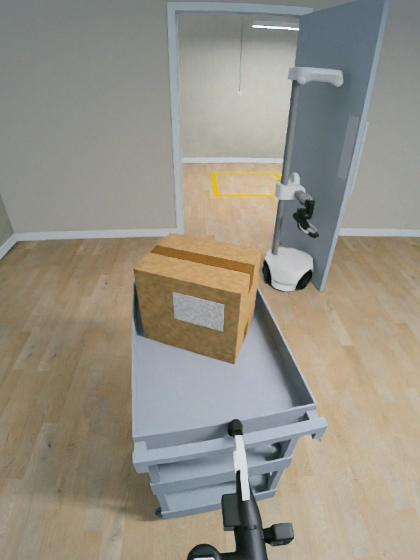

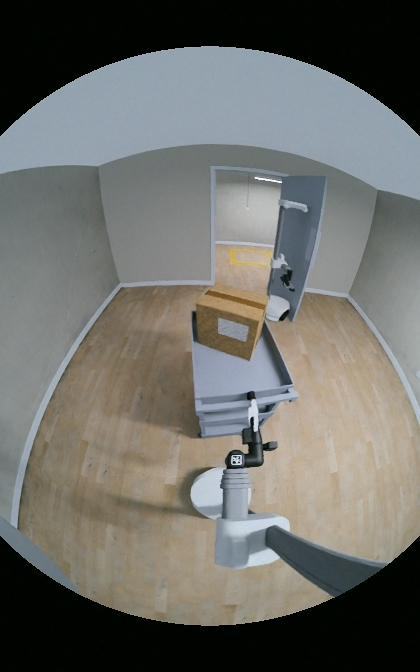

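Request:
move(blocking=false, r2={"base":{"translate_m":0.2,"strafe_m":0.14},"pace":"slow","contact_limits":{"translate_m":0.8}}, cameras=[])

Request:
wait(seconds=4, cameras=[])

Request:
move(blocking=false, r2={"base":{"translate_m":0.4},"pace":"slow","contact_limits":{"translate_m":0.8}}, cameras=[])

Request:
wait(seconds=6, cameras=["r2_head_camera","r1_head_right_camera"])

Scene clock: 613.47 s.
move: r2 moving
r1: as last shown
r1.lidar_m: 4.97 0.29 0.25 - 0.25 0.28 0.66 1.20 1.39 2.78 1.44 1.18
r1.motor_effort: lift_m=+21(21) arm_m=+4(4) wheel_0=-10(10) wheel_1=+1(1) wheel_2=-1(1)
r1.servo_current: wrist_yaw_rad=59(65) wrist_pitch_rad=39(52) wrist_roll_rad=52(59) gripper_m=39(46)
r1.wrist_depth_mm: - - - - - - - / - - - - - - 976 / - - - - - - 960 / - - - - - - - / - - - - - - - / - - - 198 - 1756 1661 / 1708 1537 179 183 154 - -
r2.base_odometry: x=-0.268 y=-1.457 heading=-2.103
r2.turned_by_wheels: -0.001
r2.turned_by_imu: +0.000
r2.base_tilt: forward=-0.7 right=+0.1
r2.lidar_m: 0.36 0.37 2.07 2.00 2.10 2.91 2.79 2.91 2.85 2.74 2.85 0.47
r2.base_status: translate_m moving; strafe_m moving
r2.joint_positions: lift_m=+0.680 arm_m=+0.000 wrist_yaw_rad=-0.002 wrist_pitch_rad=+0.000 wrist_roll_rad=+1.568 gripper_m=-0.014
r2.joint_status: not commanded
r2.measured_speeds: translate_m=+0.045 strafe_m=+0.030 rotate_rad=+0.002 lift_m=+0.000 arm_m=+0.000 wrist_yaw_rad=-0.012 wrist_pitch_rad=+0.000 wrist_roll_rad=+0.000
r2.motor_effort: lift_m=+16(16) arm_m=-3(4) wheel_0=-1(5) wheel_1=+9(9) wheel_2=-13(14)
r2.servo_current: wrist_yaw_rad=46(52) wrist_pitch_rad=46(46) wrist_roll_rad=46(59) gripper_m=85(91)
r2.contact_limits: translate_m 0.8
r2.hand_pose: x=+0.4591 y=-0.0880 z=+0.8584 quat_wxyz=(+0.708, +0.706, -0.001, -0.001) (m; r2's base frame)
r2.wrist_depth_mm: - - - 191 254 276 1078 / - - - 188 247 1618 1205 / - - - 182 242 1708 - / - - 525 179 236 831 - / - - 473 175 233 820 - / - - 188 171 181 - - / - - 559 - 224 - -
pictures: none
No camera images: "cameras" was empty.

Scene clock: 616.60 s.
earlier move: r2 done
r1.base_odometry: x=-1.495 y=+1.404 heading=-3.136
r1.turned_by_wheels: +0.000
r1.turned_by_imu: +0.000
r1.base_tilt: forward=-1.5 right=+1.3
r1.lidar_m: 4.97 0.28 0.25 - 0.25 0.27 0.71 1.22 1.35 2.78 1.17 1.09
r1.base_status: not commanded
r1.joint_positions: lift_m=+0.500 arm_m=+0.000 wrist_yaw_rad=-0.001 wrist_pitch_rad=+0.002 wrist_roll_rad=+0.000 gripper_m=-0.020
r1.joint_status: not commanded
r1.measured_speeds: all 0
r1.motor_effort: lift_m=+21(21) arm_m=+4(4) wheel_0=-10(10) wheel_1=+1(1) wheel_2=-1(1)
r1.servo_current: wrist_yaw_rad=46(65) wrist_pitch_rad=33(52) wrist_roll_rad=52(59) gripper_m=46(52)
r1.hand_pose: x=+0.4592 y=-0.0877 z=+0.6774 quat_wxyz=(+1.000, +0.000, +0.001, -0.001) (m; r1's base frame)
r1.wrist_depth_mm: - - - - - - - / - - - - - - - / - - - - - - 1661 / - - - - - - - / - - - - - - - / - - - 198 - - 1430 / 1708 1576 179 184 154 1576 -
r2.base_odometry: x=-0.250 y=-1.686 heading=-2.103
r2.turned_by_wheels: +0.000
r2.turned_by_imu: +0.000
r2.base_tilt: forward=-0.7 right=+0.1
r2.lidar_m: 0.39 0.41 1.96 1.85 1.97 2.69 3.01 3.10 3.00 2.87 3.01 0.42
r2.base_status: done
r2.joint_positions: lift_m=+0.680 arm_m=+0.000 wrist_yaw_rad=-0.004 wrist_pitch_rad=+0.000 wrist_roll_rad=+1.568 gripper_m=-0.014
r2.joint_status: not commanded
r2.measured_speeds: all 0
r2.motor_effort: lift_m=+16(16) arm_m=-4(4) wheel_0=-8(11) wheel_1=+4(9) wheel_2=-8(14)
r2.servo_current: wrist_yaw_rad=52(59) wrist_pitch_rad=39(46) wrist_roll_rad=46(59) gripper_m=85(98)
r2.contact_limits: translate_m 0.8
r2.hand_pose: x=+0.4590 y=-0.0886 z=+0.8584 quat_wxyz=(+0.708, +0.706, -0.001, -0.001) (m; r2's base frame)
r2.wrist_depth_mm: - - - 167 224 1537 1229 / - - - 168 226 1430 - / - - 544 169 227 798 - / - - 466 170 229 820 - / - - 512 171 230 831 - / - - 190 172 181 - - / - - - - 233 - -
wait: 3.13 of 4 s (r2 has come to rest)
pictures: none
No camera images: "cameras" was empty.

Scene clock: 617.10 s.
move: r2 moving
r1: as last shown
r1.base_tilt: forward=-1.6 right=+1.3
r1.lidar_m: 4.98 0.31 0.25 - 0.25 0.27 0.69 1.20 1.36 2.75 1.17 1.09
r1.motor_effort: lift_m=+21(21) arm_m=+4(4) wheel_0=-9(10) wheel_1=+1(1) wheel_2=-1(1)
r1.servo_current: wrist_yaw_rad=59(59) wrist_pitch_rad=39(46) wrist_roll_rad=33(65) gripper_m=46(46)
r1.wrist_depth_mm: - - - - - - - / - - - - - - - / - - - - - - 1661 / - - - - - - - / - - - - - - - / - - - 198 - - 1499 / 1708 1618 179 183 154 1537 -
r2.base_odometry: x=-0.257 y=-1.697 heading=-2.103
r2.turned_by_wheels: +0.000
r2.turned_by_imu: +0.000
r2.base_tilt: forward=-0.7 right=+0.1
r2.lidar_m: 0.38 0.41 1.94 1.88 1.97 2.71 3.03 3.11 2.98 2.87 3.00 0.42
r2.base_status: translate_m moving
r2.joint_positions: lift_m=+0.680 arm_m=+0.000 wrist_yaw_rad=-0.004 wrist_pitch_rad=+0.000 wrist_roll_rad=+1.568 gripper_m=-0.014
r2.joint_status: not commanded
r2.measured_speeds: translate_m=+0.048 strafe_m=+0.001 rotate_rad=-0.001 lift_m=+0.000 arm_m=+0.000 wrist_yaw_rad=+0.000 wrist_pitch_rad=+0.000 wrist_roll_rad=+0.000
r2.motor_effort: lift_m=+16(16) arm_m=-4(4) wheel_0=+3(8) wheel_1=+6(8) wheel_2=-11(13)
r2.servo_current: wrist_yaw_rad=46(59) wrist_pitch_rad=39(46) wrist_roll_rad=46(52) gripper_m=78(85)
r2.contact_limits: translate_m 0.8
r2.hand_pose: x=+0.4590 y=-0.0886 z=+0.8584 quat_wxyz=(+0.708, +0.706, -0.001, -0.001) (m; r2's base frame)
r2.wrist_depth_mm: - - - 164 223 1537 1205 / - - - 166 224 1618 - / - - 544 168 227 809 - / - - 462 169 228 809 - / - - 512 170 229 820 - / - - 189 172 182 - - / - - - - 232 - -
pictures: none
No camera images: "cameras" was empty.

Scene clock: 621.87 s.
earlier move: r2 done
r1.base_odometry: x=-1.495 y=+1.404 heading=-3.136
r1.turned_by_wheels: +0.000
r1.turned_by_imu: +0.000
r1.base_tilt: forward=-1.6 right=+1.3
r1.lidar_m: 5.00 0.29 0.25 - 0.25 0.25 0.68 1.19 1.34 2.78 0.82 1.04
r1.base_status: not commanded
r1.joint_positions: lift_m=+0.500 arm_m=+0.000 wrist_yaw_rad=-0.001 wrist_pitch_rad=+0.002 wrist_roll_rad=+0.000 gripper_m=-0.020
r1.joint_status: not commanded
r1.measured_speeds: all 0
r1.motor_effort: lift_m=+21(21) arm_m=+4(4) wheel_0=-10(10) wheel_1=+1(1) wheel_2=-1(1)
r1.servo_current: wrist_yaw_rad=46(72) wrist_pitch_rad=33(52) wrist_roll_rad=59(65) gripper_m=46(52)
r1.hand_pose: x=+0.4592 y=-0.0877 z=+0.6774 quat_wxyz=(+1.000, +0.000, +0.001, -0.001) (m; r1's base frame)
r1.wrist_depth_mm: - - - - - - - / - - - - - - - / - - - - - - - / - - - - - - - / - - - - - - - / - - - 199 - - - / 1661 1661 178 183 154 1576 1255
r2.base_odometry: x=-0.453 y=-2.031 heading=-2.103
r2.turned_by_wheels: +0.000
r2.turned_by_imu: +0.002
r2.base_tilt: forward=-0.7 right=+0.0
r2.lidar_m: 0.38 0.40 1.96 1.87 1.98 2.69 3.44 3.54 2.98 2.88 2.99 0.44
r2.base_status: done
r2.joint_positions: lift_m=+0.680 arm_m=+0.000 wrist_yaw_rad=+0.000 wrist_pitch_rad=+0.000 wrist_roll_rad=+1.568 gripper_m=-0.014
r2.joint_status: not commanded
r2.measured_speeds: all 0
r2.motor_effort: lift_m=+16(16) arm_m=-3(4) wheel_0=+5(13) wheel_1=+6(8) wheel_2=-5(13)
r2.servo_current: wrist_yaw_rad=46(65) wrist_pitch_rad=39(46) wrist_roll_rad=59(65) gripper_m=85(91)
r2.contact_limits: translate_m 0.8
r2.hand_pose: x=+0.4593 y=-0.0875 z=+0.8584 quat_wxyz=(+0.708, +0.706, +0.000, +0.000) (m; r2's base frame)
r2.wrist_depth_mm: - - - 174 233 1537 1160 / - - - 174 233 1808 554 / - - 615 173 233 820 - / - - 473 173 232 831 - / - - 496 173 230 809 - / - - 189 173 182 - - / - - 603 - 230 - -
wait: 4.77 of 6 s (r2 has come to rest)
pictures: r1_head_right_camera, r2_head_camera
Images, in order (width x height): r1_head_right_camera 420x672, r2_head_camera 420x560.

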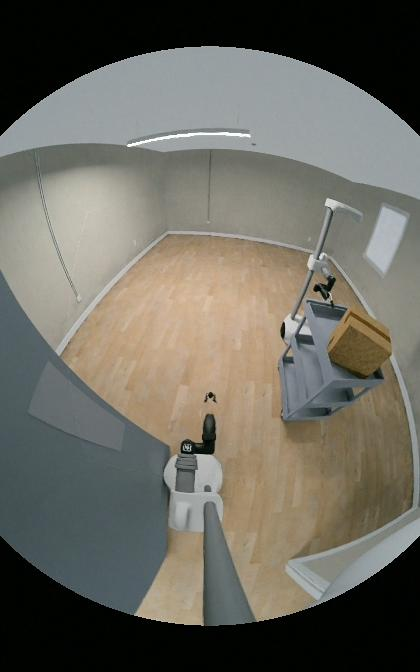

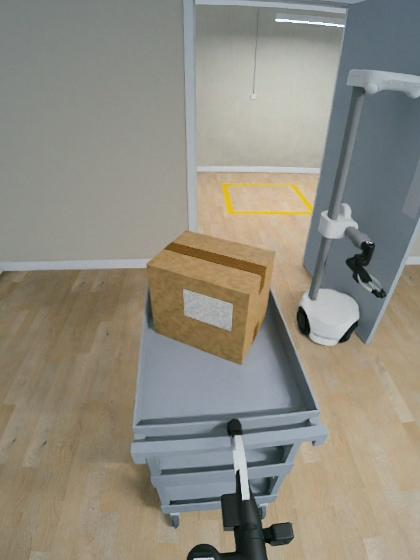

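Request:
move(blocking=false, r2={"base":{"translate_m":0.15,"strafe_m":0.11},"pace":"slow","contact_limits":{"translate_m":0.8}}, cameras=[])

Request:
wait(seconds=4, cameras=[])

Request:
move(blocking=false, r2={"base":{"translate_m":0.3},"pace":"slow","contact_limits":{"translate_m":0.8}}, cameras=[])

Request:
wait(seconds=5, cameras=["r2_head_camera","r1_head_right_camera"])

Scene clock: 636.83 s.
move: r2 moving
r1: as last shown
r1.lidar_m: 4.97 0.32 0.25 - 0.25 0.26 0.71 1.21 1.37 2.76 0.81 1.01
r1.servo_current: wrist_yaw_rad=52(52) wrist_pitch_rad=46(46) wrist_roll_rad=46(59) gripper_m=46(52)
r1.wrist_depth_mm: - - - - - - - / - - - - - - - / - - - - - - - / - - - - - - - / - - - - - - - / - - - 198 - - - / 1708 1618 178 184 154 1537 1255
r2.base_odometry: x=-0.452 y=-2.044 heading=-2.103
r2.turned_by_wheels: -0.001
r2.turned_by_imu: +0.000
r2.base_tilt: forward=-0.7 right=+0.1
r2.lidar_m: 0.38 0.39 1.94 1.86 1.96 2.72 3.45 3.54 3.02 2.88 3.01 0.43
r2.base_status: translate_m moving; strafe_m moving
r2.joint_positions: lift_m=+0.680 arm_m=+0.000 wrist_yaw_rad=+0.000 wrist_pitch_rad=+0.000 wrist_roll_rad=+1.568 gripper_m=-0.014
r2.joint_status: not commanded
r2.measured_speeds: translate_m=+0.043 strafe_m=+0.030 rotate_rad=+0.000 lift_m=+0.000 arm_m=+0.000 wrist_yaw_rad=+0.000 wrist_pitch_rad=+0.000 wrist_roll_rad=+0.000
r2.motor_effort: lift_m=+16(16) arm_m=-4(4) wheel_0=-6(8) wheel_1=+9(9) wheel_2=-12(12)
r2.servo_current: wrist_yaw_rad=46(59) wrist_pitch_rad=33(46) wrist_roll_rad=46(59) gripper_m=78(78)
r2.contact_limits: translate_m 0.8
r2.hand_pose: x=+0.4593 y=-0.0875 z=+0.8584 quat_wxyz=(+0.708, +0.706, +0.000, +0.000) (m; r2's base frame)
r2.wrist_depth_mm: - - - 177 236 1366 1138 / - - - 176 236 1808 580 / - - 627 174 234 820 - / - - 469 174 233 820 - / - - 496 172 231 820 - / - - 189 172 182 - - / - - 591 - 229 - -
pictures: none
No camera images: "cameras" was empty.

Scene clock: 639.40 s.
earlier move: r2 done
r1.base_odometry: x=-1.495 y=+1.404 heading=-3.136
r1.turned_by_wheels: +0.000
r1.turned_by_imu: +0.000
r1.base_tilt: forward=-1.6 right=+1.3
r1.lidar_m: 4.98 0.29 0.25 - 0.25 0.25 0.70 1.20 1.38 1.04 0.77 1.13
r1.base_status: not commanded
r1.joint_positions: lift_m=+0.500 arm_m=+0.000 wrist_yaw_rad=-0.001 wrist_pitch_rad=+0.002 wrist_roll_rad=+0.000 gripper_m=-0.020
r1.joint_status: not commanded
r1.measured_speeds: all 0
r1.motor_effort: lift_m=+21(21) arm_m=+4(4) wheel_0=-10(10) wheel_1=+1(1) wheel_2=-1(1)
r1.servo_current: wrist_yaw_rad=39(72) wrist_pitch_rad=46(46) wrist_roll_rad=46(65) gripper_m=39(52)
r1.hand_pose: x=+0.4592 y=-0.0877 z=+0.6774 quat_wxyz=(+1.000, +0.000, +0.001, -0.001) (m; r1's base frame)
r1.wrist_depth_mm: - - - - - - - / - - - - - - - / - - - - - - - / - - - - - - - / - - - - - - - / - - - 198 - - - / 1661 1576 178 183 154 1576 1661
r2.base_odometry: x=-0.435 y=-2.215 heading=-2.104
r2.turned_by_wheels: +0.000
r2.turned_by_imu: +0.000
r2.base_tilt: forward=-0.7 right=+0.1
r2.lidar_m: 0.37 0.42 1.85 1.73 1.82 2.52 3.62 3.71 3.10 2.98 1.38 0.40
r2.base_status: done
r2.joint_positions: lift_m=+0.680 arm_m=+0.000 wrist_yaw_rad=-0.003 wrist_pitch_rad=+0.000 wrist_roll_rad=+1.568 gripper_m=-0.014
r2.joint_status: not commanded
r2.measured_speeds: all 0
r2.motor_effort: lift_m=+16(16) arm_m=-3(4) wheel_0=-7(11) wheel_1=+5(10) wheel_2=-8(13)
r2.servo_current: wrist_yaw_rad=46(59) wrist_pitch_rad=33(46) wrist_roll_rad=52(65) gripper_m=78(91)
r2.contact_limits: translate_m 0.8
r2.hand_pose: x=+0.4590 y=-0.0884 z=+0.8584 quat_wxyz=(+0.708, +0.706, -0.001, -0.001) (m; r2's base frame)
r2.wrist_depth_mm: - - - 163 221 1618 1205 / - - - 165 223 1537 - / - - 530 167 224 820 - / - - 462 168 227 809 - / - - 508 170 230 831 - / - - 190 172 181 - - / - - - - 235 - -
wait: 2.57 of 4 s (r2 has come to rest)
pictures: none
No camera images: "cameras" was empty.

Scene clock: 639.90 s.
move: r2 moving
r1: as last shown
r1.lidar_m: 4.97 0.29 0.25 - 0.25 0.27 0.69 1.19 1.37 1.01 0.78 1.14
r1.servo_current: wrist_yaw_rad=52(59) wrist_pitch_rad=46(46) wrist_roll_rad=59(59) gripper_m=39(46)
r1.wrist_depth_mm: - - - - - - - / - - - - - - - / - - - - - - - / - - - - - - - / - - - - - - - / - - - 198 - - - / 1708 1618 179 183 154 1537 1618
r2.base_odometry: x=-0.441 y=-2.226 heading=-2.103
r2.turned_by_wheels: +0.000
r2.turned_by_imu: +0.000
r2.base_tilt: forward=-0.7 right=+0.0
r2.lidar_m: 0.39 0.44 1.82 1.77 1.83 2.52 3.63 3.70 3.10 2.97 1.44 0.42
r2.base_status: translate_m moving
r2.joint_positions: lift_m=+0.680 arm_m=+0.000 wrist_yaw_rad=-0.003 wrist_pitch_rad=+0.000 wrist_roll_rad=+1.568 gripper_m=-0.014
r2.joint_status: not commanded
r2.measured_speeds: translate_m=+0.048 strafe_m=+0.000 rotate_rad=+0.000 lift_m=+0.000 arm_m=+0.000 wrist_yaw_rad=+0.000 wrist_pitch_rad=+0.000 wrist_roll_rad=+0.000
r2.motor_effort: lift_m=+16(16) arm_m=-4(4) wheel_0=+5(7) wheel_1=+6(7) wheel_2=-10(14)
r2.servo_current: wrist_yaw_rad=59(59) wrist_pitch_rad=39(46) wrist_roll_rad=65(65) gripper_m=78(85)
r2.contact_limits: translate_m 0.8
r2.hand_pose: x=+0.4590 y=-0.0884 z=+0.8584 quat_wxyz=(+0.708, +0.706, -0.001, -0.001) (m; r2's base frame)
r2.wrist_depth_mm: - - - 162 218 1661 1182 / - - - 163 220 1537 - / - - 525 166 224 820 - / - - 466 167 227 798 - / - - 517 169 229 831 - / - - 190 171 181 - - / - - - - 234 - -
pictures: none
No camera images: "cameras" was empty.

Scene clock: 643.67 s.
earlier move: r2 done
r1.base_odometry: x=-1.495 y=+1.404 heading=-3.136
r1.turned_by_wheels: +0.000
r1.turned_by_imu: +0.000
r1.base_tilt: forward=-1.6 right=+1.3
r1.lidar_m: 4.98 0.28 0.25 - 0.25 0.26 0.72 1.20 1.36 0.74 0.79 1.35
r1.base_status: not commanded
r1.joint_positions: lift_m=+0.500 arm_m=+0.000 wrist_yaw_rad=-0.001 wrist_pitch_rad=+0.002 wrist_roll_rad=+0.000 gripper_m=-0.020
r1.joint_status: not commanded
r1.measured_speeds: all 0
r1.motor_effort: lift_m=+21(21) arm_m=+4(4) wheel_0=-10(10) wheel_1=+1(1) wheel_2=-1(1)
r1.servo_current: wrist_yaw_rad=46(72) wrist_pitch_rad=46(52) wrist_roll_rad=39(65) gripper_m=39(52)
r1.hand_pose: x=+0.4592 y=-0.0877 z=+0.6774 quat_wxyz=(+1.000, +0.000, +0.001, -0.001) (m; r1's base frame)
r1.wrist_depth_mm: - - - - - - - / - - - - - - - / - - - - - - - / - - - - - - - / - - - - - - - / - - - 198 - - - / 1661 1618 179 183 154 1576 1708
r2.base_odometry: x=-0.587 y=-2.474 heading=-2.103
r2.turned_by_wheels: +0.000
r2.turned_by_imu: +0.002
r2.base_tilt: forward=-0.7 right=+0.1
r2.lidar_m: 0.39 0.41 1.82 1.75 1.84 2.49 3.98 4.01 3.10 2.96 1.21 0.44
r2.base_status: done
r2.joint_positions: lift_m=+0.680 arm_m=+0.000 wrist_yaw_rad=+0.001 wrist_pitch_rad=+0.000 wrist_roll_rad=+1.568 gripper_m=-0.014
r2.joint_status: not commanded
r2.measured_speeds: all 0
r2.motor_effort: lift_m=+16(16) arm_m=-3(4) wheel_0=+6(12) wheel_1=+4(8) wheel_2=-5(14)
r2.servo_current: wrist_yaw_rad=39(59) wrist_pitch_rad=39(52) wrist_roll_rad=52(65) gripper_m=78(91)
r2.contact_limits: translate_m 0.8
r2.hand_pose: x=+0.4594 y=-0.0872 z=+0.8584 quat_wxyz=(+0.708, +0.706, +0.000, +0.000) (m; r2's base frame)
r2.wrist_depth_mm: - - - 173 232 1756 1205 / 1756 - - 173 232 1661 559 / 1756 - 609 173 232 820 - / - 512 469 173 231 820 - / - 496 500 172 231 831 - / - - 189 172 180 - - / - - - - 229 - -
wait: 3.77 of 5 s (r2 has come to rest)
pictures: r1_head_right_camera, r2_head_camera
Images, in order (width x height): r1_head_right_camera 420x672, r2_head_camera 420x560.

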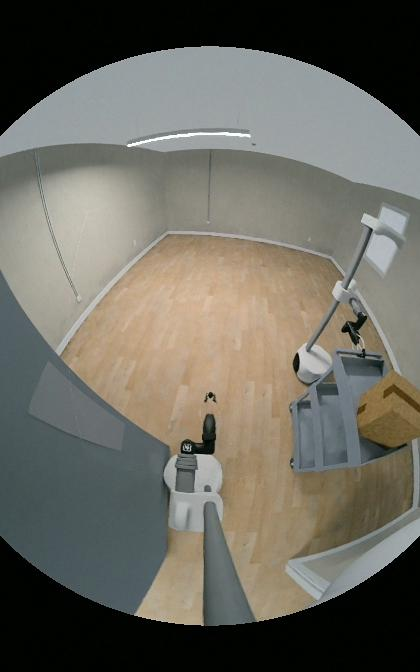

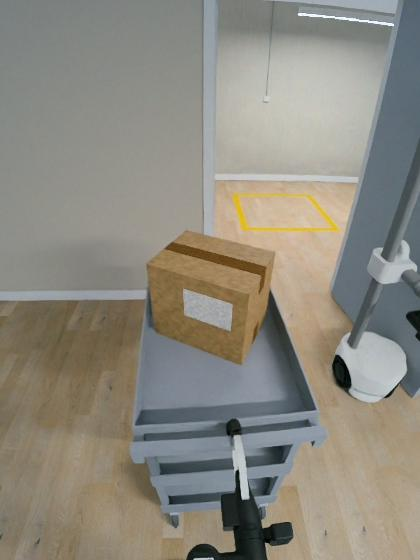

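Request:
move(blocking=false, r2={"base":{"translate_m":0.05,"strafe_m":-0.24},"pace":"slow","contact_limits":{"translate_m":0.8}}, cameras=[])

Request:
wait(seconds=5, cameras=["r2_head_camera","r1_head_right_camera"])

Scene clock: 655.90 s.
move: r2 moving
r1: as last shown
r1.lidar_m: 4.96 0.29 0.25 - 0.25 0.27 0.67 1.22 1.37 0.73 0.79 1.36
r1.servo_current: wrist_yaw_rad=46(59) wrist_pitch_rad=39(52) wrist_roll_rad=59(65) gripper_m=46(52)
r1.wrist_depth_mm: - - - - - - - / - - - - - - - / - - - - - - - / - - - - - - - / - - - - - - - / - - - 198 - - - / 1708 1537 179 183 154 1537 1618
r2.base_odometry: x=-0.599 y=-2.470 heading=-2.103
r2.turned_by_wheels: +0.000
r2.turned_by_imu: +0.001
r2.base_tilt: forward=-0.6 right=+0.0
r2.lidar_m: 0.39 0.41 1.85 1.77 1.86 2.54 3.94 4.02 3.08 2.97 1.18 0.43
r2.base_status: translate_m moving; strafe_m moving
r2.joint_positions: lift_m=+0.680 arm_m=+0.000 wrist_yaw_rad=+0.003 wrist_pitch_rad=+0.000 wrist_roll_rad=+1.568 gripper_m=-0.014
r2.joint_status: not commanded
r2.measured_speeds: translate_m=+0.011 strafe_m=-0.050 rotate_rad=-0.001 lift_m=+0.000 arm_m=+0.000 wrist_yaw_rad=+0.002 wrist_pitch_rad=+0.000 wrist_roll_rad=+0.000
r2.motor_effort: lift_m=+16(16) arm_m=-4(4) wheel_0=+9(13) wheel_1=-5(7) wheel_2=-7(8)
r2.servo_current: wrist_yaw_rad=46(52) wrist_pitch_rad=39(46) wrist_roll_rad=46(65) gripper_m=85(85)
r2.contact_limits: translate_m 0.8
r2.hand_pose: x=+0.4596 y=-0.0866 z=+0.8584 quat_wxyz=(+0.708, +0.706, +0.001, +0.001) (m; r2's base frame)
r2.wrist_depth_mm: - - - 175 234 1661 1160 / 1708 - - 174 233 1756 609 / 1708 - 621 174 233 809 - / - 512 469 173 231 820 - / - 500 496 173 231 820 - / - - 189 172 182 - - / - - - - 229 - -
pictures: none
No camera images: "cameras" was empty.

Scene clock: 659.10 s.
earlier move: r2 done
r1.base_odometry: x=-1.495 y=+1.404 heading=-3.136
r1.turned_by_wheels: +0.000
r1.turned_by_imu: +0.000
r1.base_tilt: forward=-1.6 right=+1.3
r1.lidar_m: 4.99 0.29 0.25 - 0.25 0.26 0.71 1.19 1.36 0.68 0.67 1.05
r1.base_status: not commanded
r1.joint_positions: lift_m=+0.500 arm_m=+0.000 wrist_yaw_rad=-0.001 wrist_pitch_rad=+0.002 wrist_roll_rad=+0.000 gripper_m=-0.020
r1.joint_status: not commanded
r1.measured_speeds: all 0
r1.motor_effort: lift_m=+21(21) arm_m=+4(4) wheel_0=-9(10) wheel_1=+1(1) wheel_2=-1(1)
r1.servo_current: wrist_yaw_rad=46(72) wrist_pitch_rad=46(52) wrist_roll_rad=52(65) gripper_m=39(52)
r1.hand_pose: x=+0.4592 y=-0.0877 z=+0.6774 quat_wxyz=(+1.000, +0.000, +0.001, -0.001) (m; r1's base frame)
r1.wrist_depth_mm: - - - - - - - / - - - - - - - / - - - - - - - / - - - - - - - / - - - - - - - / - - - 198 - - - / 1756 1618 178 183 154 1537 1618
r2.base_odometry: x=-0.819 y=-2.395 heading=-2.103
r2.turned_by_wheels: +0.000
r2.turned_by_imu: +0.001
r2.base_tilt: forward=-0.7 right=+0.1
r2.lidar_m: 0.33 0.33 2.08 1.99 2.08 2.86 3.98 3.89 2.86 2.74 0.96 0.47
r2.base_status: done
r2.joint_positions: lift_m=+0.680 arm_m=+0.000 wrist_yaw_rad=+0.004 wrist_pitch_rad=+0.000 wrist_roll_rad=+1.568 gripper_m=-0.014
r2.joint_status: not commanded
r2.measured_speeds: all 0
r2.motor_effort: lift_m=+16(16) arm_m=-3(4) wheel_0=+5(16) wheel_1=-5(8) wheel_2=-1(8)
r2.servo_current: wrist_yaw_rad=46(59) wrist_pitch_rad=33(46) wrist_roll_rad=52(65) gripper_m=78(91)
r2.contact_limits: translate_m 0.8
r2.hand_pose: x=+0.4596 y=-0.0863 z=+0.8584 quat_wxyz=(+0.708, +0.706, +0.001, +0.001) (m; r2's base frame)
r2.wrist_depth_mm: - - - 252 310 1756 1205 / - - - 289 303 319 1118 / - - - 268 276 1863 1205 / - - - 255 258 1756 - / - - 564 185 242 809 - / - 462 190 172 180 - - / - - 469 - 216 - -
wait: 3.20 of 5 s (r2 has come to rest)
pictures: r1_head_right_camera, r2_head_camera
Images, in order (width x height): r1_head_right_camera 420x672, r2_head_camera 420x560.

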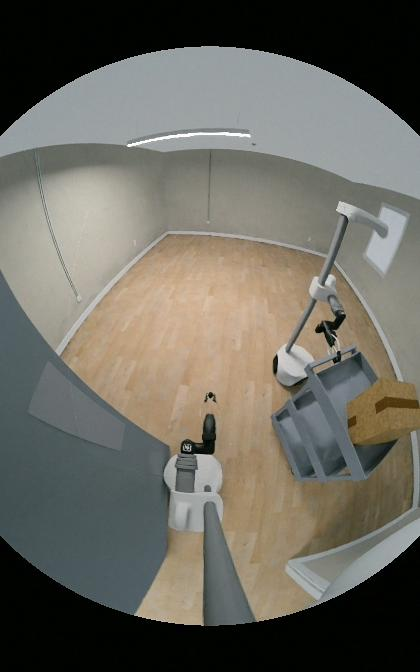

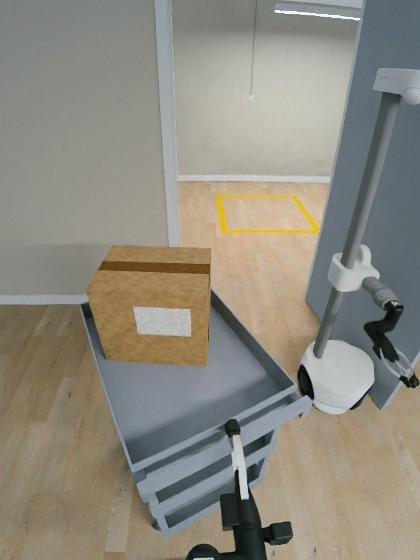

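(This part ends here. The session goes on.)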